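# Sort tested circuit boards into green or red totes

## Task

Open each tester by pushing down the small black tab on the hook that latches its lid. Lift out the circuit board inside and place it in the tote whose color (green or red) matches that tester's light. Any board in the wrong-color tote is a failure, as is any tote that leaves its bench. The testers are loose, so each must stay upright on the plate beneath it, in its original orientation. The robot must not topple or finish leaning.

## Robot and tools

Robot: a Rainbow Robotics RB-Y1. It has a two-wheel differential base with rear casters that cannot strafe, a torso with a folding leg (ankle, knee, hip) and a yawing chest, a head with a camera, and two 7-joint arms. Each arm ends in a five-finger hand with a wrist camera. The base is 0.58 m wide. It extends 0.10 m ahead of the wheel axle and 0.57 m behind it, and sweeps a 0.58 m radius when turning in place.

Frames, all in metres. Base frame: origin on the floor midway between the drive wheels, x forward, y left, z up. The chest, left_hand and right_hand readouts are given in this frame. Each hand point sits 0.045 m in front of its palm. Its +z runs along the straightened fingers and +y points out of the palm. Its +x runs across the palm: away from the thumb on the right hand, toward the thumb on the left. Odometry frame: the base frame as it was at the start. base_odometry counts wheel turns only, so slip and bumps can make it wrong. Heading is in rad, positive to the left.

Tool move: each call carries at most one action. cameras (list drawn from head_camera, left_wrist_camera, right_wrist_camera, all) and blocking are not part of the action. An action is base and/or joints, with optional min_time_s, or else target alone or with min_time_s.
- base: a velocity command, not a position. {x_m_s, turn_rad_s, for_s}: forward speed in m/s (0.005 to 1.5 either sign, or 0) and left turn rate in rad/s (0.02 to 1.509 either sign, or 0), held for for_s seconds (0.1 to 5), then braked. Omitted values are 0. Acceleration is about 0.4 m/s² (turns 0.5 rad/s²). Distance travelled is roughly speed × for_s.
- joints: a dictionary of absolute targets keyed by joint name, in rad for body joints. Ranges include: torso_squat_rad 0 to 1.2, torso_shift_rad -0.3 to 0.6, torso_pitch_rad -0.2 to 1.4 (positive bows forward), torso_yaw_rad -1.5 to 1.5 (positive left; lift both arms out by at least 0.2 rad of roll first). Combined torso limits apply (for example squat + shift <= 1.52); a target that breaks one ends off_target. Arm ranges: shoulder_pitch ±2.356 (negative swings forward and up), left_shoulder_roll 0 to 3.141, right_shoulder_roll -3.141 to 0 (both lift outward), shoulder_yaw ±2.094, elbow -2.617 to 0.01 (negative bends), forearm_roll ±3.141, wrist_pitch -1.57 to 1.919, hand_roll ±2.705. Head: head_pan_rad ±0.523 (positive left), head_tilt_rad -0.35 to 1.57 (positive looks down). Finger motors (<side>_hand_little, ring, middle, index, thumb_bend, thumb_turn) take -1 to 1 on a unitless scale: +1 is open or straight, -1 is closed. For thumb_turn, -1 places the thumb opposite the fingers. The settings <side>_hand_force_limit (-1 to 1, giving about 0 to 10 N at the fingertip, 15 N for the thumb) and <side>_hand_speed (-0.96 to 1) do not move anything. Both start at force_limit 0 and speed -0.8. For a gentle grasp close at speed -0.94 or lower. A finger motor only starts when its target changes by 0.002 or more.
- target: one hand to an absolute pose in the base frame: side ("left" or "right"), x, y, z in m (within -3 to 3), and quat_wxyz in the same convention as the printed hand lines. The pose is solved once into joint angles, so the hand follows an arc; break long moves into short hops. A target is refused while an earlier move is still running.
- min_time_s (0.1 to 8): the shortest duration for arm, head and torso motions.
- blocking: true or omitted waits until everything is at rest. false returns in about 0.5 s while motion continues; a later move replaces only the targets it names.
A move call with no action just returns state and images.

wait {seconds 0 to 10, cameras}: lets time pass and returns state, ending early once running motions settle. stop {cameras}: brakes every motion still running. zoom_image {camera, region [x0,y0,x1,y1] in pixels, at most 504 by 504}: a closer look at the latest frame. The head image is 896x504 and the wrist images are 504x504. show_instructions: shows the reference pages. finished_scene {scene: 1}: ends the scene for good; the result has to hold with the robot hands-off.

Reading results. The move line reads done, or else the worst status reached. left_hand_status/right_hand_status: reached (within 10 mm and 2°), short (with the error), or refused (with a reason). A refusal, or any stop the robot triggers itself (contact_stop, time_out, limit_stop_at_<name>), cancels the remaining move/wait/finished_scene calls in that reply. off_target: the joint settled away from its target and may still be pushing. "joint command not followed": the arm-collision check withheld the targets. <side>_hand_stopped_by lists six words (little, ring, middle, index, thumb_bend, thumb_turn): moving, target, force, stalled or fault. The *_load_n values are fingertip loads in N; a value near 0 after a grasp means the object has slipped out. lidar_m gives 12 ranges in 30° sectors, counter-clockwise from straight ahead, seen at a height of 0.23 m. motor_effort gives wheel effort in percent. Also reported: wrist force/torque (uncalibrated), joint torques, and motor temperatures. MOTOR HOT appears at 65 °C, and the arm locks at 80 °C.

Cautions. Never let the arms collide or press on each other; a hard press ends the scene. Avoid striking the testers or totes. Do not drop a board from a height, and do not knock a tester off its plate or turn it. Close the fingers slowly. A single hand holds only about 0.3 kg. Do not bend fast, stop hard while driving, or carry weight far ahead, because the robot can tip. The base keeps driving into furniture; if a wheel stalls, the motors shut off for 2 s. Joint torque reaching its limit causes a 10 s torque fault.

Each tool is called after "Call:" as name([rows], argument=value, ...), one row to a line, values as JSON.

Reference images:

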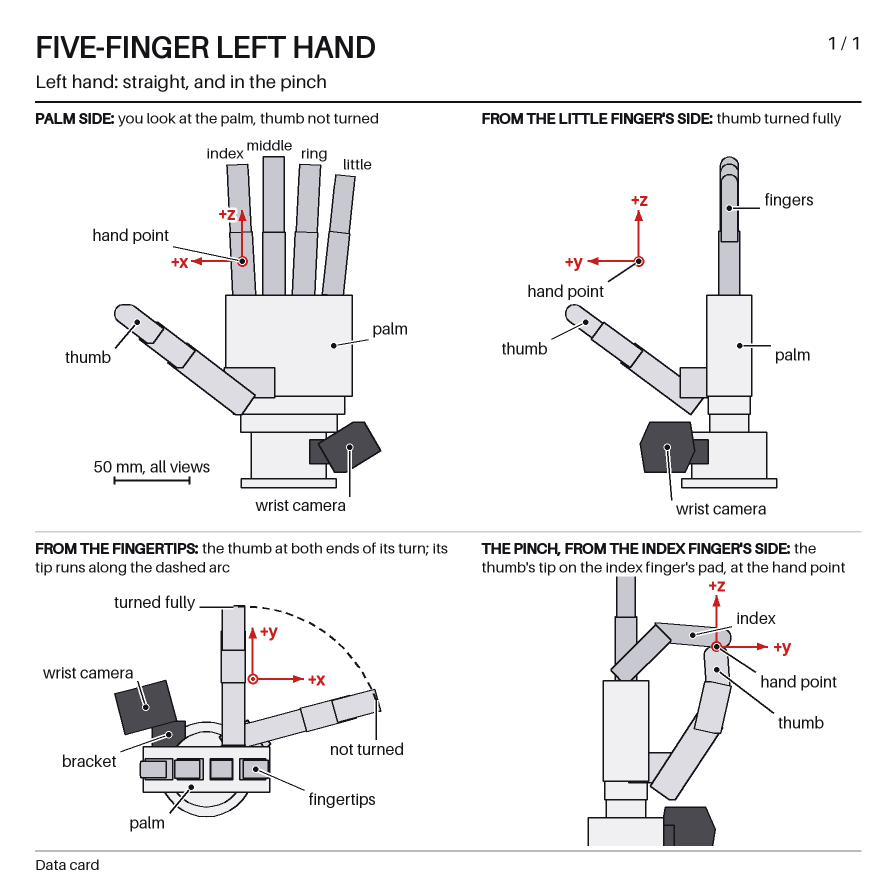

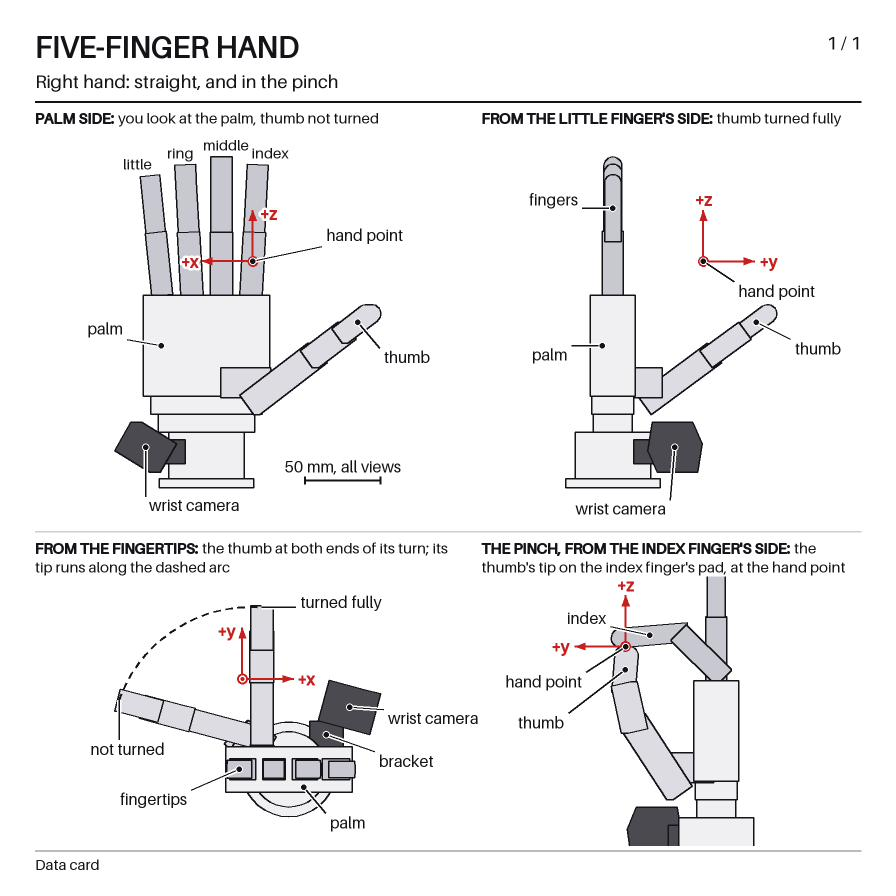

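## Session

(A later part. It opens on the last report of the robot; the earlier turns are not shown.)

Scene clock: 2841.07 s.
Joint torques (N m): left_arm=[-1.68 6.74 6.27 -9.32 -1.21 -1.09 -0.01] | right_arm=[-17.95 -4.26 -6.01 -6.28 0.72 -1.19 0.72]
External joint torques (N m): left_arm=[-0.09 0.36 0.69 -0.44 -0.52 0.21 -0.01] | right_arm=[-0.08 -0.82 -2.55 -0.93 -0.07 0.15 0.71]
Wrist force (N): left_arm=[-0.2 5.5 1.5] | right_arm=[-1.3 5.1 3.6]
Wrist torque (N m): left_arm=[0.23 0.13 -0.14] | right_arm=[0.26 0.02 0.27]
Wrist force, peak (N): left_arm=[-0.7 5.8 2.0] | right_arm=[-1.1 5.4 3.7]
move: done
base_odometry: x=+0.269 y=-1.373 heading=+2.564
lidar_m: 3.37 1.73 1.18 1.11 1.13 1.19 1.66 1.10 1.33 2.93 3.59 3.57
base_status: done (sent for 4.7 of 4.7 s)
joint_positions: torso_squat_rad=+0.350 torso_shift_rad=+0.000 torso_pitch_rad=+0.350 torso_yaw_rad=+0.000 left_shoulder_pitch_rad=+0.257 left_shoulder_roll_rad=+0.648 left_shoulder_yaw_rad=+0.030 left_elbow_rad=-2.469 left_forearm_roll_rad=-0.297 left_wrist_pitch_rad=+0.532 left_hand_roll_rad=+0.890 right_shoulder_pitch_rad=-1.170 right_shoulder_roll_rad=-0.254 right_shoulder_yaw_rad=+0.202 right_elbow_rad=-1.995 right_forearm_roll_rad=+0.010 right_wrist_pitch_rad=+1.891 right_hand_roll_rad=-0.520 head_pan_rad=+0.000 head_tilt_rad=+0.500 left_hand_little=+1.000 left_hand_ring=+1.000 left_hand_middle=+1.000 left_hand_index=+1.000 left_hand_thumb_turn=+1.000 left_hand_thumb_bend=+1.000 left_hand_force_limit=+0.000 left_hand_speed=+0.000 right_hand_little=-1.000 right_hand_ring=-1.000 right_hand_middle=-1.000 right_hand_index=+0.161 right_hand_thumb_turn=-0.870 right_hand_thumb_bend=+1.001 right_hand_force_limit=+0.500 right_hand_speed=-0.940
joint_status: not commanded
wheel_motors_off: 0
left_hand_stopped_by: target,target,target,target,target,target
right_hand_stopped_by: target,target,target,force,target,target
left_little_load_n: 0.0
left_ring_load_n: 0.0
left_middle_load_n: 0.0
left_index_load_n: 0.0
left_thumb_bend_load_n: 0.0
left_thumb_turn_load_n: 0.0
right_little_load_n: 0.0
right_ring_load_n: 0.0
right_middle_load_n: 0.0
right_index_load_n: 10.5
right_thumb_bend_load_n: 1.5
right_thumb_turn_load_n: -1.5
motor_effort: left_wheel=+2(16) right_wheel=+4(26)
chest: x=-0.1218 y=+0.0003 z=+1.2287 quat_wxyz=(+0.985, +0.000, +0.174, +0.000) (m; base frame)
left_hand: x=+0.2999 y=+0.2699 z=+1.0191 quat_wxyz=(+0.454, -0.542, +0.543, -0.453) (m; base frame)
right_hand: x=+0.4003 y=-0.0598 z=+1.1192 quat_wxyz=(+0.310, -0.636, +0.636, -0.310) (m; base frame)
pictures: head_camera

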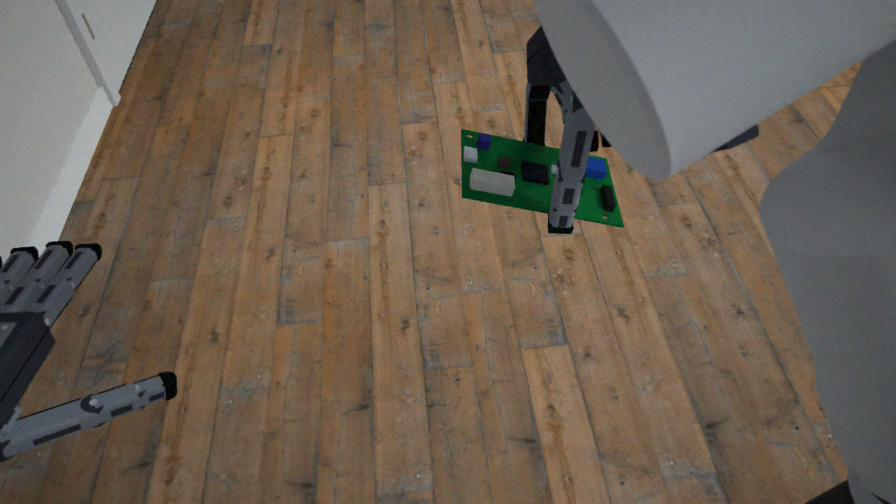

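Call:
move(base={"x_m_s":0.39,"for_s":5}, cameras=[])

Call:
move(base={"x_m_s":0.25,"for_s":1.7}, joints={"head_tilt_rad":0.1}, cameras=["head_camera"])

Scene clock: 2852.70 s.
Joint torques (N m): left_arm=[-2.07 7.32 5.36 -9.81 -1.31 -1.13 0.03] | right_arm=[-18.09 -4.24 -5.77 -6.48 0.74 -1.13 0.71]
External joint torques (N m): left_arm=[-0.48 0.94 -0.22 -0.93 -0.61 0.18 0.03] | right_arm=[-0.23 -0.8 -2.3 -1.13 -0.05 0.21 0.71]
Wrist force (N): left_arm=[-0.3 5.4 1.5] | right_arm=[-1.2 5.2 3.5]
Wrist torque (N m): left_arm=[0.22 0.19 -0.16] | right_arm=[0.28 -0.01 0.27]
Wrist force, peak (N): left_arm=[-0.5 5.7 2.5] | right_arm=[-1.3 5.3 3.9]
move: done
base_odometry: x=-1.365 y=-0.310 heading=+2.565
lidar_m: 1.45 1.45 1.35 1.28 1.31 1.69 2.96 3.01 3.58 3.35 2.17 1.64
base_status: done (sent for 5 of 5 s)
joint_positions: torso_squat_rad=+0.350 torso_shift_rad=+0.000 torso_pitch_rad=+0.350 torso_yaw_rad=+0.000 left_shoulder_pitch_rad=+0.257 left_shoulder_roll_rad=+0.648 left_shoulder_yaw_rad=+0.030 left_elbow_rad=-2.469 left_forearm_roll_rad=-0.297 left_wrist_pitch_rad=+0.532 left_hand_roll_rad=+0.890 right_shoulder_pitch_rad=-1.170 right_shoulder_roll_rad=-0.254 right_shoulder_yaw_rad=+0.202 right_elbow_rad=-1.995 right_forearm_roll_rad=+0.010 right_wrist_pitch_rad=+1.891 right_hand_roll_rad=-0.520 head_pan_rad=+0.000 head_tilt_rad=+0.500 left_hand_little=+1.000 left_hand_ring=+1.000 left_hand_middle=+1.000 left_hand_index=+1.000 left_hand_thumb_turn=+1.000 left_hand_thumb_bend=+1.000 left_hand_force_limit=+0.000 left_hand_speed=+0.000 right_hand_little=-1.000 right_hand_ring=-1.000 right_hand_middle=-1.000 right_hand_index=+0.161 right_hand_thumb_turn=-0.870 right_hand_thumb_bend=+1.001 right_hand_force_limit=+0.500 right_hand_speed=-0.940
joint_status: not commanded
wheel_motors_off: 0
left_hand_stopped_by: target,target,target,target,target,target
right_hand_stopped_by: target,target,target,force,target,target
left_little_load_n: 0.0
left_ring_load_n: 0.0
left_middle_load_n: 0.0
left_index_load_n: 0.0
left_thumb_bend_load_n: 0.0
left_thumb_turn_load_n: 0.0
right_little_load_n: 0.0
right_ring_load_n: 0.0
right_middle_load_n: 0.5
right_index_load_n: 10.5
right_thumb_bend_load_n: 1.5
right_thumb_turn_load_n: -1.5
motor_effort: left_wheel=+1(20) right_wheel=-3(30)
chest: x=-0.1218 y=+0.0003 z=+1.2287 quat_wxyz=(+0.985, +0.000, +0.174, +0.000) (m; base frame)
left_hand: x=+0.2999 y=+0.2698 z=+1.0192 quat_wxyz=(+0.454, -0.542, +0.543, -0.453) (m; base frame)
right_hand: x=+0.4003 y=-0.0598 z=+1.1192 quat_wxyz=(+0.310, -0.636, +0.636, -0.310) (m; base frame)
pictures: none
No camera images: "cameras" was empty.

Scene clock: 2855.57 s.
Joint torques (N m): left_arm=[-1.97 6.98 5.72 -9.55 -0.96 -1.42 -0.01] | right_arm=[-17.87 -4.46 -5.48 -6.62 0.71 -1.17 0.62]
External joint torques (N m): left_arm=[-0.39 0.61 0.14 -0.67 -0.27 -0.11 -0.01] | right_arm=[-0.01 -1.01 -2.02 -1.27 -0.08 0.17 0.62]
Wrist force (N): left_arm=[-0.6 4.9 1.3] | right_arm=[-1.3 5.0 3.4]
Wrist torque (N m): left_arm=[0.15 0.21 -0.17] | right_arm=[0.25 0.01 0.28]
Wrist force, peak (N): left_arm=[-0.1 5.6 2.1] | right_arm=[-1.2 5.4 4.0]
move: done
base_odometry: x=-1.722 y=-0.078 heading=+2.565
lidar_m: 1.41 1.04 1.30 1.30 1.34 1.73 3.38 3.43 3.54 3.32 1.52 1.29
base_status: done (sent for 1.7 of 1.7 s)
joint_positions: torso_squat_rad=+0.350 torso_shift_rad=+0.000 torso_pitch_rad=+0.350 torso_yaw_rad=+0.000 left_shoulder_pitch_rad=+0.257 left_shoulder_roll_rad=+0.648 left_shoulder_yaw_rad=+0.030 left_elbow_rad=-2.469 left_forearm_roll_rad=-0.297 left_wrist_pitch_rad=+0.532 left_hand_roll_rad=+0.890 right_shoulder_pitch_rad=-1.170 right_shoulder_roll_rad=-0.254 right_shoulder_yaw_rad=+0.202 right_elbow_rad=-1.995 right_forearm_roll_rad=+0.010 right_wrist_pitch_rad=+1.891 right_hand_roll_rad=-0.520 head_pan_rad=+0.000 head_tilt_rad=+0.100 left_hand_little=+1.000 left_hand_ring=+1.000 left_hand_middle=+1.000 left_hand_index=+1.000 left_hand_thumb_turn=+1.000 left_hand_thumb_bend=+1.000 left_hand_force_limit=+0.000 left_hand_speed=+0.000 right_hand_little=-1.000 right_hand_ring=-1.000 right_hand_middle=-1.000 right_hand_index=+0.161 right_hand_thumb_turn=-0.870 right_hand_thumb_bend=+1.001 right_hand_force_limit=+0.500 right_hand_speed=-0.940
joint_status: all done
wheel_motors_off: 0
left_hand_stopped_by: target,target,target,target,target,target
right_hand_stopped_by: target,target,target,force,target,target
left_little_load_n: 0.0
left_ring_load_n: 0.0
left_middle_load_n: 0.0
left_index_load_n: 0.0
left_thumb_bend_load_n: 0.0
left_thumb_turn_load_n: 0.0
right_little_load_n: 0.0
right_ring_load_n: 0.0
right_middle_load_n: 0.0
right_index_load_n: 10.0
right_thumb_bend_load_n: 1.5
right_thumb_turn_load_n: -1.5
motor_effort: left_wheel=+0(18) right_wheel=-5(19)
chest: x=-0.1218 y=+0.0003 z=+1.2287 quat_wxyz=(+0.985, +0.000, +0.174, +0.000) (m; base frame)
left_hand: x=+0.2999 y=+0.2698 z=+1.0191 quat_wxyz=(+0.454, -0.542, +0.543, -0.453) (m; base frame)
right_hand: x=+0.4003 y=-0.0598 z=+1.1192 quat_wxyz=(+0.310, -0.636, +0.636, -0.310) (m; base frame)
pictures: head_camera

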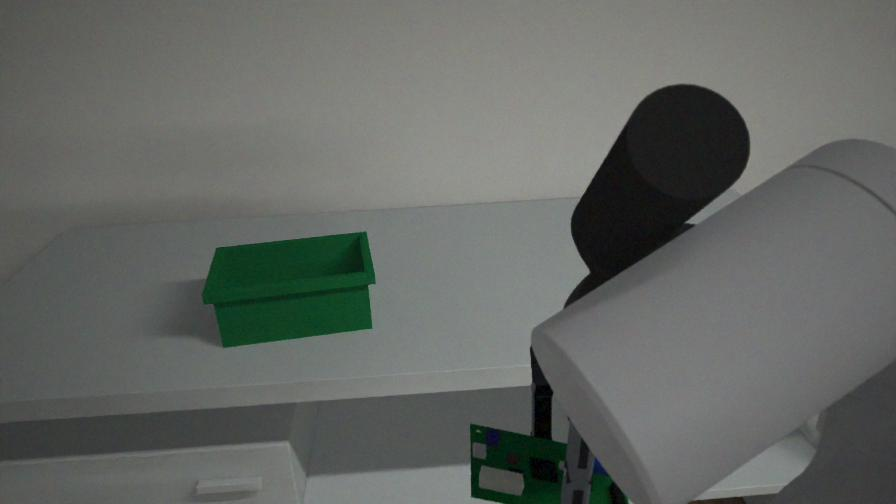

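Call:
move(base={"turn_rad_s":0.2,"for_s":1.07}, cameras=[])

Call:
move(base={"x_m_s":0.2,"for_s":2.5}, cameras=["head_camera"])

Scene clock: 2863.87 s.
Joint torques (N m): left_arm=[-1.35 6.95 5.66 -9.55 -1.06 -1.25 0.07] | right_arm=[-18.31 -4.09 -5.7 -6.36 0.73 -1.23 0.57]
External joint torques (N m): left_arm=[0.24 0.57 0.08 -0.67 -0.37 0.05 0.07] | right_arm=[-0.45 -0.64 -2.24 -1.01 -0.06 0.11 0.57]
Wrist force (N): left_arm=[-0.4 5.1 1.6] | right_arm=[-1.3 5.2 3.6]
Wrist torque (N m): left_arm=[0.16 0.21 -0.17] | right_arm=[0.28 0.01 0.27]
Wrist force, peak (N): left_arm=[-0.6 5.7 1.8] | right_arm=[-1.1 5.3 3.9]
move: done
base_odometry: x=-1.722 y=-0.078 heading=+2.778
lidar_m: 1.04 1.10 1.31 1.30 1.43 2.15 3.38 4.05 3.36 3.12 1.27 1.43
base_status: done (sent for 1.07 of 1.07 s)
joint_positions: torso_squat_rad=+0.350 torso_shift_rad=+0.000 torso_pitch_rad=+0.350 torso_yaw_rad=+0.000 left_shoulder_pitch_rad=+0.257 left_shoulder_roll_rad=+0.648 left_shoulder_yaw_rad=+0.030 left_elbow_rad=-2.469 left_forearm_roll_rad=-0.297 left_wrist_pitch_rad=+0.532 left_hand_roll_rad=+0.890 right_shoulder_pitch_rad=-1.170 right_shoulder_roll_rad=-0.254 right_shoulder_yaw_rad=+0.202 right_elbow_rad=-1.995 right_forearm_roll_rad=+0.010 right_wrist_pitch_rad=+1.891 right_hand_roll_rad=-0.520 head_pan_rad=+0.000 head_tilt_rad=+0.100 left_hand_little=+1.000 left_hand_ring=+1.000 left_hand_middle=+1.000 left_hand_index=+1.000 left_hand_thumb_turn=+1.000 left_hand_thumb_bend=+1.000 left_hand_force_limit=+0.000 left_hand_speed=+0.000 right_hand_little=-1.000 right_hand_ring=-1.000 right_hand_middle=-1.000 right_hand_index=+0.161 right_hand_thumb_turn=-0.870 right_hand_thumb_bend=+1.001 right_hand_force_limit=+0.500 right_hand_speed=-0.940
joint_status: not commanded
wheel_motors_off: 0
left_hand_stopped_by: target,target,target,target,target,target
right_hand_stopped_by: target,target,target,force,target,target
left_little_load_n: 0.0
left_ring_load_n: 0.0
left_middle_load_n: 0.0
left_index_load_n: 0.0
left_thumb_bend_load_n: 0.5
left_thumb_turn_load_n: -0.5
right_little_load_n: 0.0
right_ring_load_n: 0.0
right_middle_load_n: 0.0
right_index_load_n: 10.5
right_thumb_bend_load_n: 1.5
right_thumb_turn_load_n: -1.5
motor_effort: left_wheel=-2(19) right_wheel=-1(26)
chest: x=-0.1218 y=+0.0003 z=+1.2287 quat_wxyz=(+0.985, +0.000, +0.174, +0.000) (m; base frame)
left_hand: x=+0.2999 y=+0.2698 z=+1.0191 quat_wxyz=(+0.454, -0.542, +0.543, -0.453) (m; base frame)
right_hand: x=+0.4003 y=-0.0598 z=+1.1192 quat_wxyz=(+0.310, -0.636, +0.636, -0.310) (m; base frame)
pictures: none
No camera images: "cameras" was empty.

Scene clock: 2867.43 s.
Joint torques (N m): left_arm=[-1.63 6.75 6.09 -9.52 -1.12 -1.22 0.14] | right_arm=[-18.27 -4.19 -5.8 -6.49 0.71 -1.36 0.72]
External joint torques (N m): left_arm=[-0.05 0.38 0.51 -0.64 -0.42 0.09 0.14] | right_arm=[-0.4 -0.74 -2.34 -1.13 -0.08 -0.02 0.72]
Wrist force (N): left_arm=[-0.7 5.4 1.6] | right_arm=[-1.2 5.0 3.4]
Wrist torque (N m): left_arm=[0.20 0.27 -0.16] | right_arm=[0.26 0.00 0.28]
Wrist force, peak (N): left_arm=[-0.5 5.9 1.6] | right_arm=[-1.2 5.1 4.1]
move: done
base_odometry: x=-2.189 y=+0.100 heading=+2.778
lidar_m: 0.54 0.56 0.86 1.24 1.34 2.06 3.88 4.30 3.42 1.35 1.01 1.18
base_status: done (sent for 2.5 of 2.5 s)
joint_positions: torso_squat_rad=+0.350 torso_shift_rad=+0.000 torso_pitch_rad=+0.350 torso_yaw_rad=+0.000 left_shoulder_pitch_rad=+0.257 left_shoulder_roll_rad=+0.648 left_shoulder_yaw_rad=+0.030 left_elbow_rad=-2.469 left_forearm_roll_rad=-0.297 left_wrist_pitch_rad=+0.532 left_hand_roll_rad=+0.890 right_shoulder_pitch_rad=-1.170 right_shoulder_roll_rad=-0.254 right_shoulder_yaw_rad=+0.202 right_elbow_rad=-1.995 right_forearm_roll_rad=+0.010 right_wrist_pitch_rad=+1.891 right_hand_roll_rad=-0.520 head_pan_rad=+0.000 head_tilt_rad=+0.100 left_hand_little=+1.000 left_hand_ring=+1.000 left_hand_middle=+1.000 left_hand_index=+1.000 left_hand_thumb_turn=+1.000 left_hand_thumb_bend=+1.000 left_hand_force_limit=+0.000 left_hand_speed=+0.000 right_hand_little=-1.000 right_hand_ring=-1.000 right_hand_middle=-1.000 right_hand_index=+0.161 right_hand_thumb_turn=-0.870 right_hand_thumb_bend=+1.001 right_hand_force_limit=+0.500 right_hand_speed=-0.940
joint_status: not commanded
wheel_motors_off: 0
left_hand_stopped_by: target,target,target,target,target,target
right_hand_stopped_by: target,target,target,force,target,target
left_little_load_n: -0.5
left_ring_load_n: 0.0
left_middle_load_n: 0.0
left_index_load_n: 0.0
left_thumb_bend_load_n: 0.0
left_thumb_turn_load_n: -0.5
right_little_load_n: 0.0
right_ring_load_n: 0.0
right_middle_load_n: 0.0
right_index_load_n: 10.0
right_thumb_bend_load_n: 1.5
right_thumb_turn_load_n: -1.5
motor_effort: left_wheel=+1(20) right_wheel=-2(29)
chest: x=-0.1218 y=+0.0003 z=+1.2287 quat_wxyz=(+0.985, +0.000, +0.174, +0.000) (m; base frame)
left_hand: x=+0.2999 y=+0.2698 z=+1.0192 quat_wxyz=(+0.454, -0.542, +0.543, -0.453) (m; base frame)
right_hand: x=+0.4003 y=-0.0598 z=+1.1192 quat_wxyz=(+0.310, -0.636, +0.636, -0.310) (m; base frame)
pictures: head_camera

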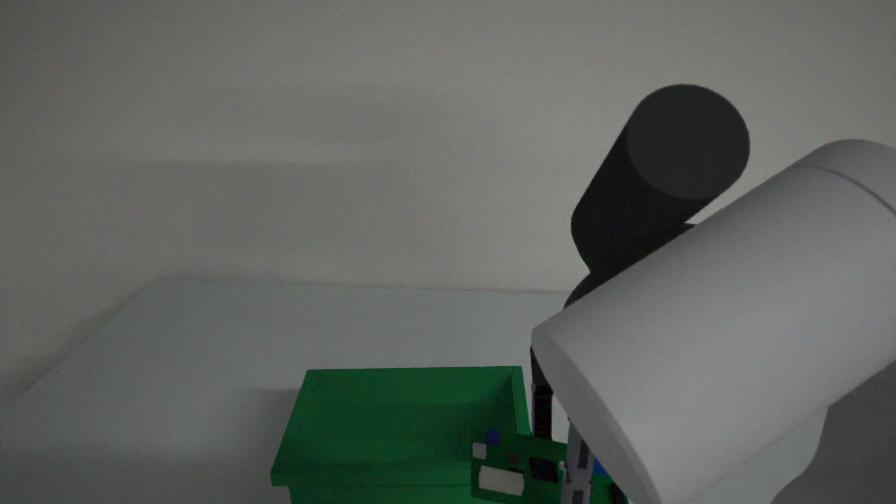

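Call:
move(target={"side":"left","x":0.26,"y":0.28,"z":1.12,"quat_wxyz":[0.4545,-0.5417,0.5417,-0.4545]}, min_time_s=2, cameras=[])

Call:
move(target={"side":"right","x":0.43,"y":-0.02,"z":1.16,"quat_wxyz":[0.31,-0.6355,0.6355,-0.31]}, min_time_s=2, cameras=["head_camera","left_wrist_camera"])

Call:
move(base={"x_m_s":0.1,"for_s":1.7}, cameras=[])

Call:
move(base={"turn_rad_s":0.05,"for_s":0.54}, cameras=["all"])

Scene clock: 2895.07 s.
Joint torques (N m): left_arm=[1.52 6.64 7.78 -6.1 -0.36 -1.06 -0.02] | right_arm=[-18.17 -4.32 -5.55 -6.54 0.66 -1.2 0.72]
External joint torques (N m): left_arm=[0.39 0.36 0.56 -0.72 -0.06 -0.06 -0.03] | right_arm=[-0.31 -0.87 -2.09 -1.18 -0.13 0.14 0.72]
Wrist force (N): left_arm=[-0.5 5.0 0.5] | right_arm=[-1.2 4.9 3.4]
Wrist torque (N m): left_arm=[0.24 0.10 -0.17] | right_arm=[0.23 0.01 0.27]
Wrist force, peak (N): left_arm=[-0.5 5.8 1.3] | right_arm=[-1.1 5.3 3.8]
move: short
base_odometry: x=-2.189 y=+0.100 heading=+2.778
lidar_m: 0.55 0.56 0.86 1.23 1.35 2.05 3.88 4.29 3.41 1.35 1.01 1.19
base_status: not commanded
joint_positions: torso_squat_rad=+0.350 torso_shift_rad=+0.000 torso_pitch_rad=+0.350 torso_yaw_rad=+0.000 left_shoulder_pitch_rad=+0.631 left_shoulder_roll_rad=+0.901 left_shoulder_yaw_rad=+0.512 left_elbow_rad=-2.617 left_forearm_roll_rad=-0.020 left_wrist_pitch_rad=+0.240 left_hand_roll_rad=+1.143 right_shoulder_pitch_rad=-1.170 right_shoulder_roll_rad=-0.254 right_shoulder_yaw_rad=+0.202 right_elbow_rad=-1.995 right_forearm_roll_rad=+0.010 right_wrist_pitch_rad=+1.891 right_hand_roll_rad=-0.520 head_pan_rad=+0.000 head_tilt_rad=+0.100 left_hand_little=+1.000 left_hand_ring=+1.000 left_hand_middle=+1.000 left_hand_index=+1.000 left_hand_thumb_turn=+1.000 left_hand_thumb_bend=+1.000 left_hand_force_limit=+0.000 left_hand_speed=+0.000 right_hand_little=-1.000 right_hand_ring=-1.000 right_hand_middle=-1.000 right_hand_index=+0.161 right_hand_thumb_turn=-0.870 right_hand_thumb_bend=+1.001 right_hand_force_limit=+0.500 right_hand_speed=-0.940
joint_status: all done
wheel_motors_off: 0
left_hand_stopped_by: target,target,target,target,target,target
right_hand_stopped_by: target,target,target,force,target,target
left_little_load_n: 0.0
left_ring_load_n: 0.0
left_middle_load_n: 0.0
left_index_load_n: -0.5
left_thumb_bend_load_n: 0.0
left_thumb_turn_load_n: -0.5
right_little_load_n: 0.0
right_ring_load_n: 0.0
right_middle_load_n: 0.0
right_index_load_n: 10.5
right_thumb_bend_load_n: 1.5
right_thumb_turn_load_n: -2.0
motor_effort: left_wheel=+1(2) right_wheel=-1(3)
chest: x=-0.1218 y=+0.0003 z=+1.2287 quat_wxyz=(+0.985, +0.000, +0.174, +0.000) (m; base frame)
left_hand: x=+0.2603 y=+0.2805 z=+1.1196 quat_wxyz=(+0.410, -0.495, +0.553, -0.530) (m; base frame)
left_hand_status: short (checked arc, as near as the solve gets, planned for 2.0 s): 1 mm and 11.4 deg off. The place is met; only the turn is off.
right_hand: x=+0.4003 y=-0.0598 z=+1.1192 quat_wxyz=(+0.310, -0.636, +0.636, -0.310) (m; base frame)
pictures: none
No camera images: "cameras" was empty.

Scene clock: 2897.40 s.
Joint torques (N m): left_arm=[1.86 6.36 7.94 -6.34 -0.41 -1.12 0.04] | right_arm=[-22.5 -2.51 -6.33 -5.96 1.32 -1.78 -0.08]
External joint torques (N m): left_arm=[0.73 0.08 0.71 -0.95 -0.1 -0.11 0.03] | right_arm=[-2.59 1.45 -2.93 -0.44 0.49 -0.46 -0.08]
Wrist force (N): left_arm=[-0.9 5.2 1.0] | right_arm=[-1.4 5.4 3.5]
Wrist torque (N m): left_arm=[0.20 0.21 -0.18] | right_arm=[0.31 0.02 0.10]
Wrist force, peak (N): left_arm=[-1.0 5.7 1.3] | right_arm=[-1.2 5.4 3.8]
move: done
base_odometry: x=-2.189 y=+0.100 heading=+2.778
lidar_m: 0.55 0.56 0.86 1.23 1.35 2.06 3.88 4.30 3.42 1.34 1.01 1.17
base_status: not commanded
joint_positions: torso_squat_rad=+0.350 torso_shift_rad=+0.000 torso_pitch_rad=+0.350 torso_yaw_rad=+0.000 left_shoulder_pitch_rad=+0.631 left_shoulder_roll_rad=+0.901 left_shoulder_yaw_rad=+0.512 left_elbow_rad=-2.617 left_forearm_roll_rad=-0.020 left_wrist_pitch_rad=+0.240 left_hand_roll_rad=+1.143 right_shoulder_pitch_rad=-1.391 right_shoulder_roll_rad=-0.199 right_shoulder_yaw_rad=+0.197 right_elbow_rad=-1.746 right_forearm_roll_rad=+0.022 right_wrist_pitch_rad=+1.867 right_hand_roll_rad=-0.539 head_pan_rad=+0.000 head_tilt_rad=+0.100 left_hand_little=+1.000 left_hand_ring=+1.000 left_hand_middle=+1.000 left_hand_index=+1.000 left_hand_thumb_turn=+1.000 left_hand_thumb_bend=+1.000 left_hand_force_limit=+0.000 left_hand_speed=+0.000 right_hand_little=-1.000 right_hand_ring=-1.000 right_hand_middle=-1.000 right_hand_index=+0.161 right_hand_thumb_turn=-0.870 right_hand_thumb_bend=+1.001 right_hand_force_limit=+0.500 right_hand_speed=-0.940
joint_status: all done
wheel_motors_off: 0
left_hand_stopped_by: target,target,target,target,target,target
right_hand_stopped_by: target,target,target,force,target,target
left_little_load_n: 0.0
left_ring_load_n: 0.0
left_middle_load_n: 0.0
left_index_load_n: 0.0
left_thumb_bend_load_n: 0.0
left_thumb_turn_load_n: -0.5
right_little_load_n: 0.0
right_ring_load_n: 0.5
right_middle_load_n: 0.0
right_index_load_n: 10.0
right_thumb_bend_load_n: 1.5
right_thumb_turn_load_n: -1.5
motor_effort: left_wheel=+1(2) right_wheel=-2(3)
chest: x=-0.1218 y=+0.0003 z=+1.2287 quat_wxyz=(+0.985, +0.000, +0.174, +0.000) (m; base frame)
left_hand: x=+0.2603 y=+0.2805 z=+1.1196 quat_wxyz=(+0.410, -0.495, +0.553, -0.530) (m; base frame)
right_hand: x=+0.4299 y=-0.0202 z=+1.1596 quat_wxyz=(+0.310, -0.636, +0.636, -0.310) (m; base frame)
right_hand_status: reached (checked arc, planned for 2.0 s): 0 mm and 0.0 deg off.
pictures: head_camera, left_wrist_camera

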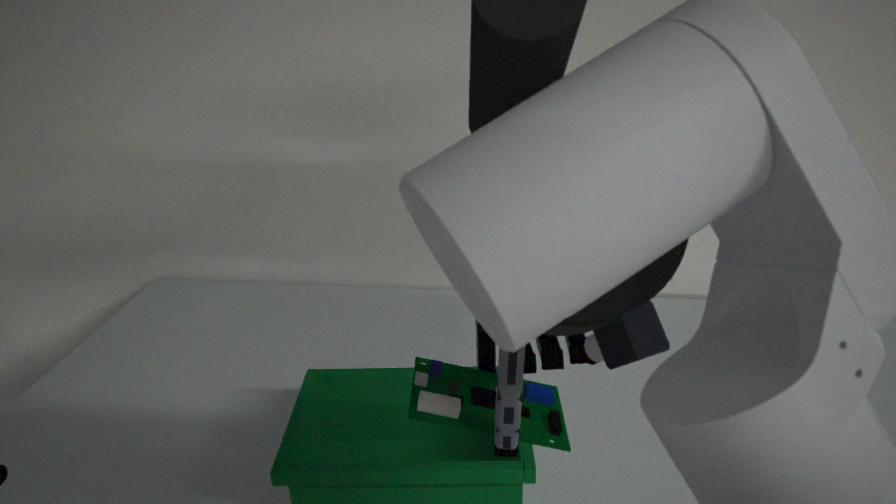

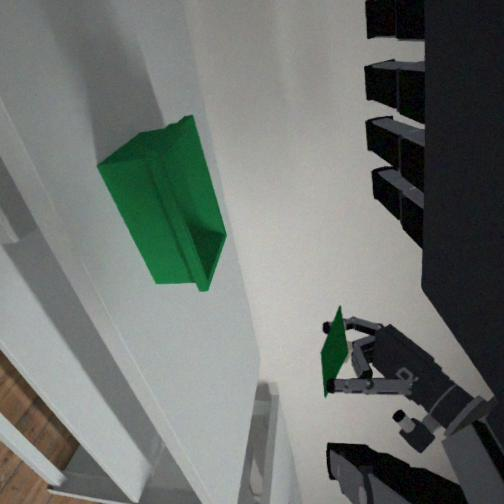

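Scene clock: 2899.63 s.
Joint torques (N m): left_arm=[1.66 6.52 7.2 -5.99 -0.33 -0.87 0.01] | right_arm=[-21.91 -2.81 -5.99 -6.6 1.24 -1.59 -0.19]
External joint torques (N m): left_arm=[0.53 0.25 -0.02 -0.6 -0.02 0.13 0] | right_arm=[-2 1.15 -2.57 -1.07 0.42 -0.27 -0.2]
Wrist force (N): left_arm=[-1.0 5.1 1.4] | right_arm=[-1.4 5.1 3.6]
Wrist torque (N m): left_arm=[0.15 0.21 -0.15] | right_arm=[0.25 0.03 0.08]
Wrist force, peak (N): left_arm=[-1.1 5.7 1.3] | right_arm=[-1.3 5.6 3.5]
move: done
base_odometry: x=-2.348 y=+0.160 heading=+2.778
lidar_m: 0.43 0.39 0.58 1.21 1.32 2.03 4.05 4.33 3.44 0.97 1.01 1.01
base_status: done (sent for 1.7 of 1.7 s)
joint_positions: torso_squat_rad=+0.350 torso_shift_rad=+0.000 torso_pitch_rad=+0.350 torso_yaw_rad=+0.000 left_shoulder_pitch_rad=+0.631 left_shoulder_roll_rad=+0.901 left_shoulder_yaw_rad=+0.512 left_elbow_rad=-2.617 left_forearm_roll_rad=-0.020 left_wrist_pitch_rad=+0.240 left_hand_roll_rad=+1.143 right_shoulder_pitch_rad=-1.391 right_shoulder_roll_rad=-0.199 right_shoulder_yaw_rad=+0.196 right_elbow_rad=-1.745 right_forearm_roll_rad=+0.022 right_wrist_pitch_rad=+1.867 right_hand_roll_rad=-0.539 head_pan_rad=+0.000 head_tilt_rad=+0.100 left_hand_little=+1.000 left_hand_ring=+1.000 left_hand_middle=+1.000 left_hand_index=+1.000 left_hand_thumb_turn=+1.000 left_hand_thumb_bend=+1.000 left_hand_force_limit=+0.000 left_hand_speed=+0.000 right_hand_little=-1.000 right_hand_ring=-1.000 right_hand_middle=-1.000 right_hand_index=+0.161 right_hand_thumb_turn=-0.870 right_hand_thumb_bend=+1.001 right_hand_force_limit=+0.500 right_hand_speed=-0.940
joint_status: not commanded
wheel_motors_off: 0
left_hand_stopped_by: target,target,target,target,target,target
right_hand_stopped_by: target,target,target,force,target,target
left_little_load_n: 0.0
left_ring_load_n: 0.0
left_middle_load_n: 0.0
left_index_load_n: 0.0
left_thumb_bend_load_n: 0.0
left_thumb_turn_load_n: 0.0
right_little_load_n: 0.0
right_ring_load_n: 0.0
right_middle_load_n: 0.0
right_index_load_n: 10.5
right_thumb_bend_load_n: 1.5
right_thumb_turn_load_n: -1.5
motor_effort: left_wheel=+0(18) right_wheel=-4(18)
chest: x=-0.1217 y=+0.0003 z=+1.2287 quat_wxyz=(+0.985, +0.000, +0.174, +0.000) (m; base frame)
left_hand: x=+0.2604 y=+0.2805 z=+1.1195 quat_wxyz=(+0.410, -0.496, +0.553, -0.530) (m; base frame)
right_hand: x=+0.4300 y=-0.0201 z=+1.1596 quat_wxyz=(+0.310, -0.636, +0.636, -0.310) (m; base frame)
pictures: none
No camera images: "cameras" was empty.

Scene clock: 2900.60 s.
Joint torques (N m): left_arm=[1.58 6.28 7.63 -6.11 -0.18 -1.18 0.02] | right_arm=[-21.76 -2.97 -5.66 -6.62 1.24 -1.62 -0.08]
External joint torques (N m): left_arm=[0.45 0 0.41 -0.72 0.13 -0.17 0.01] | right_arm=[-1.85 0.99 -2.25 -1.09 0.41 -0.29 -0.09]
Wrist force (N): left_arm=[-0.7 5.3 1.5] | right_arm=[-1.4 5.2 3.5]
Wrist torque (N m): left_arm=[0.20 0.18 -0.18] | right_arm=[0.29 0.02 0.10]
Wrist force, peak (N): left_arm=[-1.2 5.5 1.3] | right_arm=[-1.7 5.4 3.6]
move: done
base_odometry: x=-2.348 y=+0.160 heading=+2.804
lidar_m: 0.41 0.38 0.60 1.20 1.35 2.10 4.04 4.25 3.43 0.97 1.06 1.01
base_status: done (sent for 0.53 of 0.53 s)
joint_positions: torso_squat_rad=+0.350 torso_shift_rad=+0.000 torso_pitch_rad=+0.350 torso_yaw_rad=+0.000 left_shoulder_pitch_rad=+0.631 left_shoulder_roll_rad=+0.901 left_shoulder_yaw_rad=+0.512 left_elbow_rad=-2.617 left_forearm_roll_rad=-0.020 left_wrist_pitch_rad=+0.240 left_hand_roll_rad=+1.143 right_shoulder_pitch_rad=-1.391 right_shoulder_roll_rad=-0.199 right_shoulder_yaw_rad=+0.196 right_elbow_rad=-1.745 right_forearm_roll_rad=+0.022 right_wrist_pitch_rad=+1.867 right_hand_roll_rad=-0.539 head_pan_rad=+0.000 head_tilt_rad=+0.100 left_hand_little=+1.000 left_hand_ring=+1.000 left_hand_middle=+1.000 left_hand_index=+1.000 left_hand_thumb_turn=+1.000 left_hand_thumb_bend=+1.000 left_hand_force_limit=+0.000 left_hand_speed=+0.000 right_hand_little=-1.000 right_hand_ring=-1.000 right_hand_middle=-1.000 right_hand_index=+0.161 right_hand_thumb_turn=-0.870 right_hand_thumb_bend=+1.001 right_hand_force_limit=+0.500 right_hand_speed=-0.940
joint_status: not commanded
wheel_motors_off: 0
left_hand_stopped_by: target,target,target,target,target,target
right_hand_stopped_by: target,target,target,force,target,target
left_little_load_n: 0.0
left_ring_load_n: 0.0
left_middle_load_n: 0.0
left_index_load_n: 0.0
left_thumb_bend_load_n: 0.0
left_thumb_turn_load_n: -0.5
right_little_load_n: 0.5
right_ring_load_n: 0.0
right_middle_load_n: 0.0
right_index_load_n: 10.0
right_thumb_bend_load_n: 1.5
right_thumb_turn_load_n: -2.0
motor_effort: left_wheel=-5(15) right_wheel=+4(19)
chest: x=-0.1217 y=+0.0003 z=+1.2287 quat_wxyz=(+0.985, +0.000, +0.174, +0.000) (m; base frame)
left_hand: x=+0.2604 y=+0.2805 z=+1.1195 quat_wxyz=(+0.410, -0.496, +0.553, -0.530) (m; base frame)
right_hand: x=+0.4300 y=-0.0201 z=+1.1596 quat_wxyz=(+0.310, -0.636, +0.636, -0.310) (m; base frame)
pictures: head_camera, left_wrist_camera, right_wrist_camera

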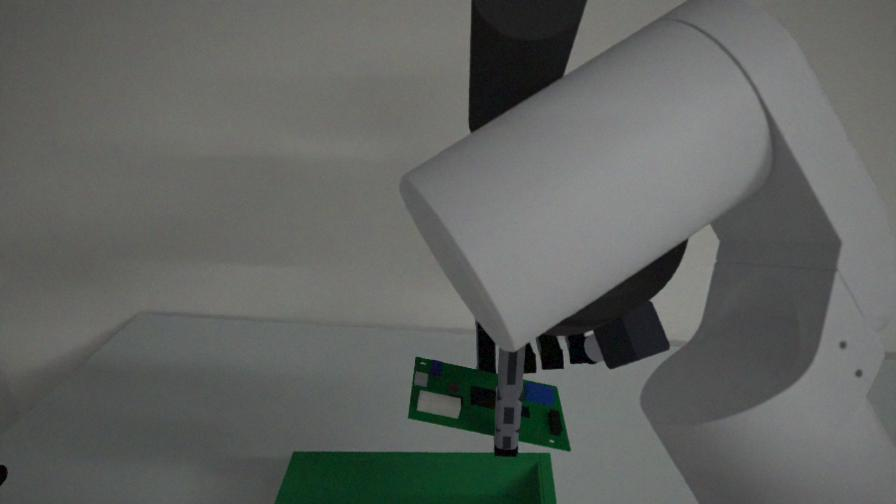

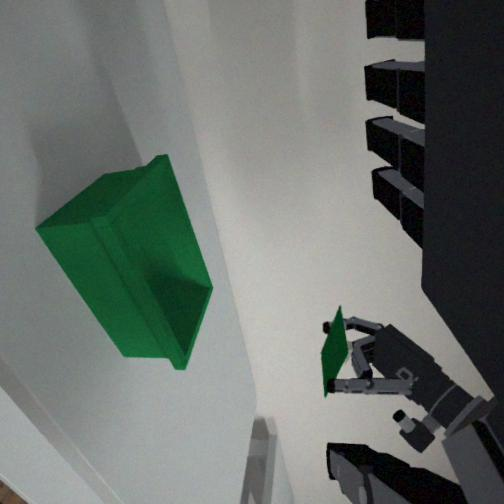

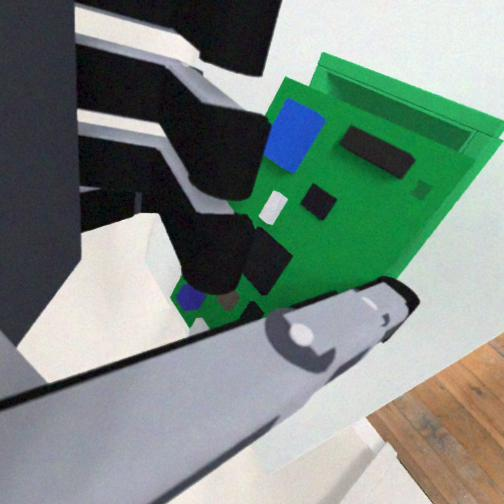

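Call:
move(joints={"torso_pitch_rad":0.6,"head_tilt_rad":0.4}, min_time_s=4, cameras=["all"])

Scene clock: 2910.13 s.
Joint torques (N m): left_arm=[3.71 4.45 6.45 -6.22 -0.42 -1 0.03] | right_arm=[-20.63 -1.92 -4.82 -8.03 1.07 -1.24 -0.17]
External joint torques (N m): left_arm=[0.32 0.27 -0.19 -0.5 -0.15 0.05 0.02] | right_arm=[-1.66 0.44 -2.25 -1.24 0.38 -0.21 -0.18]
Wrist force (N): left_arm=[-1.3 4.4 2.9] | right_arm=[-1.4 4.1 4.6]
Wrist torque (N m): left_arm=[0.02 0.31 -0.17] | right_arm=[0.17 0.00 0.05]
Wrist force, peak (N): left_arm=[-1.1 5.5 2.6] | right_arm=[-1.4 4.4 4.8]
move: done
base_odometry: x=-2.348 y=+0.160 heading=+2.804
lidar_m: 0.41 0.38 0.60 1.19 1.34 2.10 4.04 4.24 3.43 0.97 1.05 1.00
base_status: not commanded
joint_positions: torso_squat_rad=+0.350 torso_shift_rad=+0.000 torso_pitch_rad=+0.600 torso_yaw_rad=+0.000 left_shoulder_pitch_rad=+0.632 left_shoulder_roll_rad=+0.901 left_shoulder_yaw_rad=+0.512 left_elbow_rad=-2.617 left_forearm_roll_rad=-0.020 left_wrist_pitch_rad=+0.240 left_hand_roll_rad=+1.143 right_shoulder_pitch_rad=-1.391 right_shoulder_roll_rad=-0.199 right_shoulder_yaw_rad=+0.196 right_elbow_rad=-1.745 right_forearm_roll_rad=+0.022 right_wrist_pitch_rad=+1.867 right_hand_roll_rad=-0.539 head_pan_rad=+0.000 head_tilt_rad=+0.400 left_hand_little=+1.000 left_hand_ring=+1.000 left_hand_middle=+1.000 left_hand_index=+1.000 left_hand_thumb_turn=+1.000 left_hand_thumb_bend=+1.000 left_hand_force_limit=+0.000 left_hand_speed=+0.000 right_hand_little=-1.000 right_hand_ring=-1.000 right_hand_middle=-1.000 right_hand_index=+0.161 right_hand_thumb_turn=-0.870 right_hand_thumb_bend=+1.001 right_hand_force_limit=+0.500 right_hand_speed=-0.940
joint_status: all done
wheel_motors_off: 0
left_hand_stopped_by: target,target,target,target,target,target
right_hand_stopped_by: target,target,target,force,target,target
left_little_load_n: 0.0
left_ring_load_n: 0.0
left_middle_load_n: 0.0
left_index_load_n: 0.0
left_thumb_bend_load_n: 0.0
left_thumb_turn_load_n: 0.0
right_little_load_n: 0.0
right_ring_load_n: 0.0
right_middle_load_n: 0.0
right_index_load_n: 10.0
right_thumb_bend_load_n: 1.5
right_thumb_turn_load_n: -1.5
motor_effort: left_wheel=-5(6) right_wheel=+5(6)
chest: x=-0.0532 y=+0.0002 z=+1.1934 quat_wxyz=(+0.955, +0.000, +0.296, +0.000) (m; base frame)
left_hand: x=+0.2901 y=+0.2804 z=+0.9932 quat_wxyz=(+0.338, -0.558, +0.600, -0.464) (m; base frame)
right_hand: x=+0.4643 y=-0.0202 z=+0.9901 quat_wxyz=(+0.228, -0.669, +0.669, -0.228) (m; base frame)
pictures: head_camera, left_wrist_camera, right_wrist_camera

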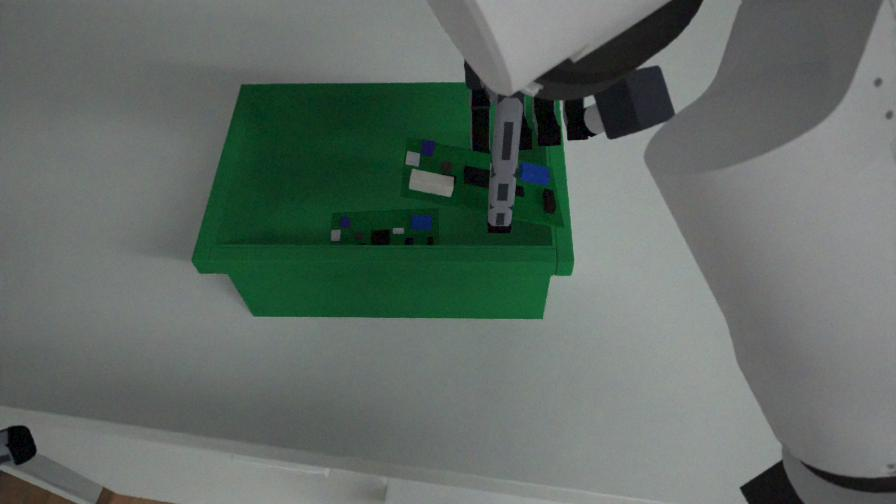

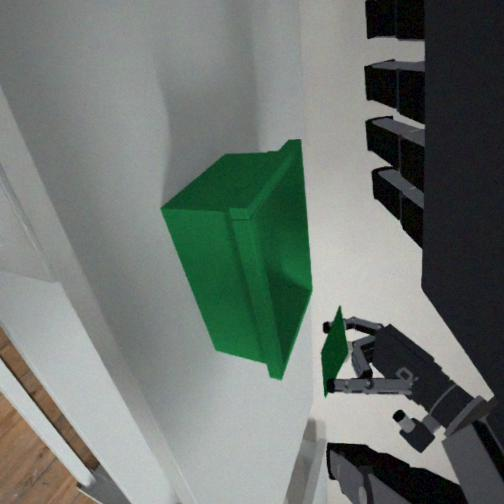

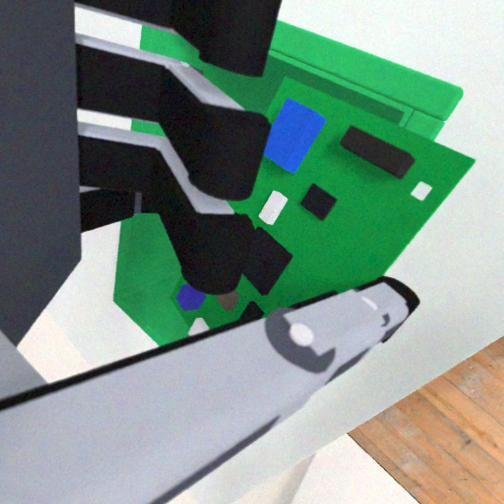

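Call:
move(target={"side":"right","x":0.50,"y":0.03,"z":1.01,"quat_wxyz":[0.2706,-0.6533,0.6533,-0.2706]}, min_time_s=2, cameras=[])

Call:
move(target={"side":"right","x":0.545,"y":0.06,"z":0.98,"quat_wxyz":[0.2706,-0.6533,0.6533,-0.2706]}, min_time_s=2, cameras=["all"])

Scene clock: 2956.73 s.
Joint torques (N m): left_arm=[3.41 4.63 6.89 -6.16 -0.37 -0.98 0] | right_arm=[-22.67 -0.05 -2.42 -7.7 1.31 -1.43 -0.13]
External joint torques (N m): left_arm=[0.02 0.45 0.26 -0.44 -0.09 0.07 -0.01] | right_arm=[-2.61 1.63 0.35 -0.55 0.41 -0.31 -0.13]
Wrist force (N): left_arm=[-0.9 5.3 3.0] | right_arm=[-1.5 4.9 3.9]
Wrist torque (N m): left_arm=[0.19 0.27 -0.21] | right_arm=[0.26 0.04 0.06]
Wrist force, peak (N): left_arm=[-1.5 5.3 3.3] | right_arm=[-1.5 4.8 4.3]
move: done
base_odometry: x=-2.348 y=+0.160 heading=+2.804
lidar_m: 0.42 0.39 0.60 1.20 1.33 2.11 4.05 4.25 3.43 0.97 1.04 1.01
base_status: not commanded
joint_positions: torso_squat_rad=+0.350 torso_shift_rad=+0.000 torso_pitch_rad=+0.600 torso_yaw_rad=+0.000 left_shoulder_pitch_rad=+0.632 left_shoulder_roll_rad=+0.901 left_shoulder_yaw_rad=+0.512 left_elbow_rad=-2.617 left_forearm_roll_rad=-0.020 left_wrist_pitch_rad=+0.240 left_hand_roll_rad=+1.143 right_shoulder_pitch_rad=-1.494 right_shoulder_roll_rad=-0.138 right_shoulder_yaw_rad=+0.278 right_elbow_rad=-1.589 right_forearm_roll_rad=+0.115 right_wrist_pitch_rad=+1.724 right_hand_roll_rad=-0.625 head_pan_rad=+0.000 head_tilt_rad=+0.400 left_hand_little=+1.000 left_hand_ring=+1.000 left_hand_middle=+1.000 left_hand_index=+1.000 left_hand_thumb_turn=+1.000 left_hand_thumb_bend=+1.000 left_hand_force_limit=+0.000 left_hand_speed=+0.000 right_hand_little=-1.000 right_hand_ring=-1.000 right_hand_middle=-1.000 right_hand_index=+0.161 right_hand_thumb_turn=-0.870 right_hand_thumb_bend=+1.001 right_hand_force_limit=+0.500 right_hand_speed=-0.940
joint_status: all done
wheel_motors_off: 0
left_hand_stopped_by: target,target,target,target,target,target
right_hand_stopped_by: target,target,target,force,target,target
left_little_load_n: 0.0
left_ring_load_n: 0.0
left_middle_load_n: 0.0
left_index_load_n: 0.0
left_thumb_bend_load_n: 0.0
left_thumb_turn_load_n: -0.5
right_little_load_n: 0.0
right_ring_load_n: 0.0
right_middle_load_n: 0.0
right_index_load_n: 10.5
right_thumb_bend_load_n: 1.5
right_thumb_turn_load_n: -1.5
motor_effort: left_wheel=-5(6) right_wheel=+5(6)
chest: x=-0.0532 y=+0.0002 z=+1.1934 quat_wxyz=(+0.955, +0.000, +0.296, +0.000) (m; base frame)
left_hand: x=+0.2901 y=+0.2804 z=+0.9932 quat_wxyz=(+0.338, -0.558, +0.600, -0.464) (m; base frame)
right_hand: x=+0.4999 y=+0.0297 z=+1.0097 quat_wxyz=(+0.270, -0.653, +0.654, -0.270) (m; base frame)
right_hand_status: reached (checked arc, planned for 2.0 s): 0 mm and 0.0 deg off.
pictures: none
No camera images: "cameras" was empty.

Scene clock: 2959.07 s.
Joint torques (N m): left_arm=[3.35 4.58 7.12 -6.04 -0.3 -1 -0.09] | right_arm=[-24.67 -1.13 -4.84 -8.87 1.41 -1.39 -0.09]
External joint torques (N m): left_arm=[-0.03 0.4 0.49 -0.32 -0.03 0.05 -0.1] | right_arm=[-2.69 1.12 -2.48 -0.78 0.43 -0.31 -0.09]
Wrist force (N): left_arm=[-1.0 5.3 2.7] | right_arm=[-1.3 4.9 3.8]
Wrist torque (N m): left_arm=[0.16 0.26 -0.16] | right_arm=[0.28 0.00 0.08]
Wrist force, peak (N): left_arm=[-1.5 5.2 3.3] | right_arm=[-1.2 5.1 4.0]
move: done
base_odometry: x=-2.348 y=+0.160 heading=+2.804
lidar_m: 0.42 0.38 0.60 1.20 1.33 2.10 4.05 4.23 3.43 0.97 1.04 1.00
base_status: not commanded
joint_positions: torso_squat_rad=+0.350 torso_shift_rad=+0.000 torso_pitch_rad=+0.600 torso_yaw_rad=+0.000 left_shoulder_pitch_rad=+0.632 left_shoulder_roll_rad=+0.901 left_shoulder_yaw_rad=+0.512 left_elbow_rad=-2.617 left_forearm_roll_rad=-0.020 left_wrist_pitch_rad=+0.240 left_hand_roll_rad=+1.143 right_shoulder_pitch_rad=-1.610 right_shoulder_roll_rad=-0.090 right_shoulder_yaw_rad=+0.272 right_elbow_rad=-1.215 right_forearm_roll_rad=+0.126 right_wrist_pitch_rad=+1.474 right_hand_roll_rad=-0.677 head_pan_rad=+0.000 head_tilt_rad=+0.400 left_hand_little=+1.000 left_hand_ring=+1.000 left_hand_middle=+1.000 left_hand_index=+1.000 left_hand_thumb_turn=+1.000 left_hand_thumb_bend=+1.000 left_hand_force_limit=+0.000 left_hand_speed=+0.000 right_hand_little=-1.000 right_hand_ring=-1.000 right_hand_middle=-1.000 right_hand_index=+0.161 right_hand_thumb_turn=-0.870 right_hand_thumb_bend=+1.001 right_hand_force_limit=+0.500 right_hand_speed=-0.940
joint_status: all done
wheel_motors_off: 0
left_hand_stopped_by: target,target,target,target,target,target
right_hand_stopped_by: target,target,target,force,target,target
left_little_load_n: 0.0
left_ring_load_n: 0.0
left_middle_load_n: 0.0
left_index_load_n: 0.0
left_thumb_bend_load_n: 0.0
left_thumb_turn_load_n: 0.0
right_little_load_n: 0.0
right_ring_load_n: 0.0
right_middle_load_n: 0.0
right_index_load_n: 10.0
right_thumb_bend_load_n: 1.5
right_thumb_turn_load_n: -1.5
motor_effort: left_wheel=-6(6) right_wheel=+5(6)
chest: x=-0.0532 y=+0.0002 z=+1.1934 quat_wxyz=(+0.955, +0.000, +0.296, +0.000) (m; base frame)
left_hand: x=+0.2901 y=+0.2804 z=+0.9932 quat_wxyz=(+0.338, -0.558, +0.600, -0.464) (m; base frame)
right_hand: x=+0.5446 y=+0.0597 z=+0.9796 quat_wxyz=(+0.271, -0.653, +0.653, -0.271) (m; base frame)
right_hand_status: reached (checked arc, planned for 2.0 s): 1 mm and 0.0 deg off.
pictures: head_camera, left_wrist_camera, right_wrist_camera

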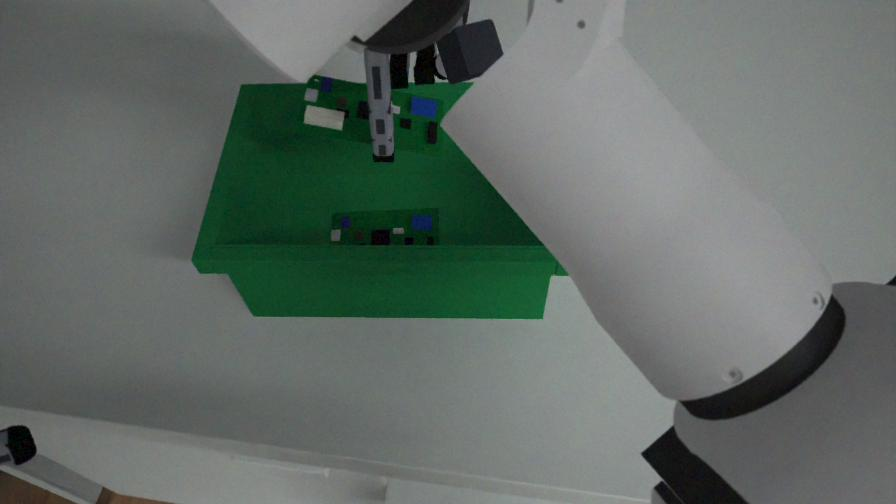

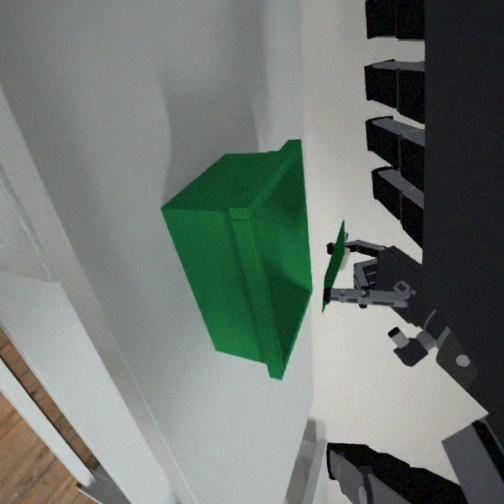

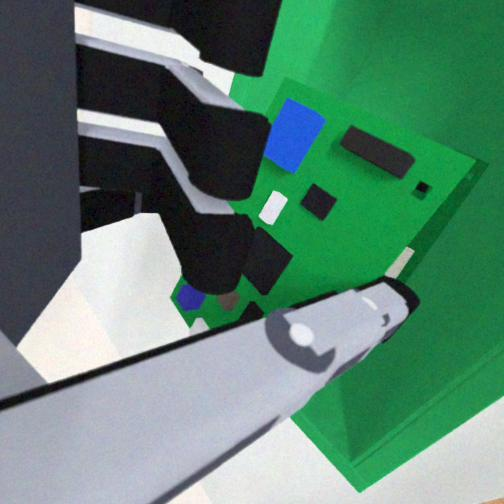

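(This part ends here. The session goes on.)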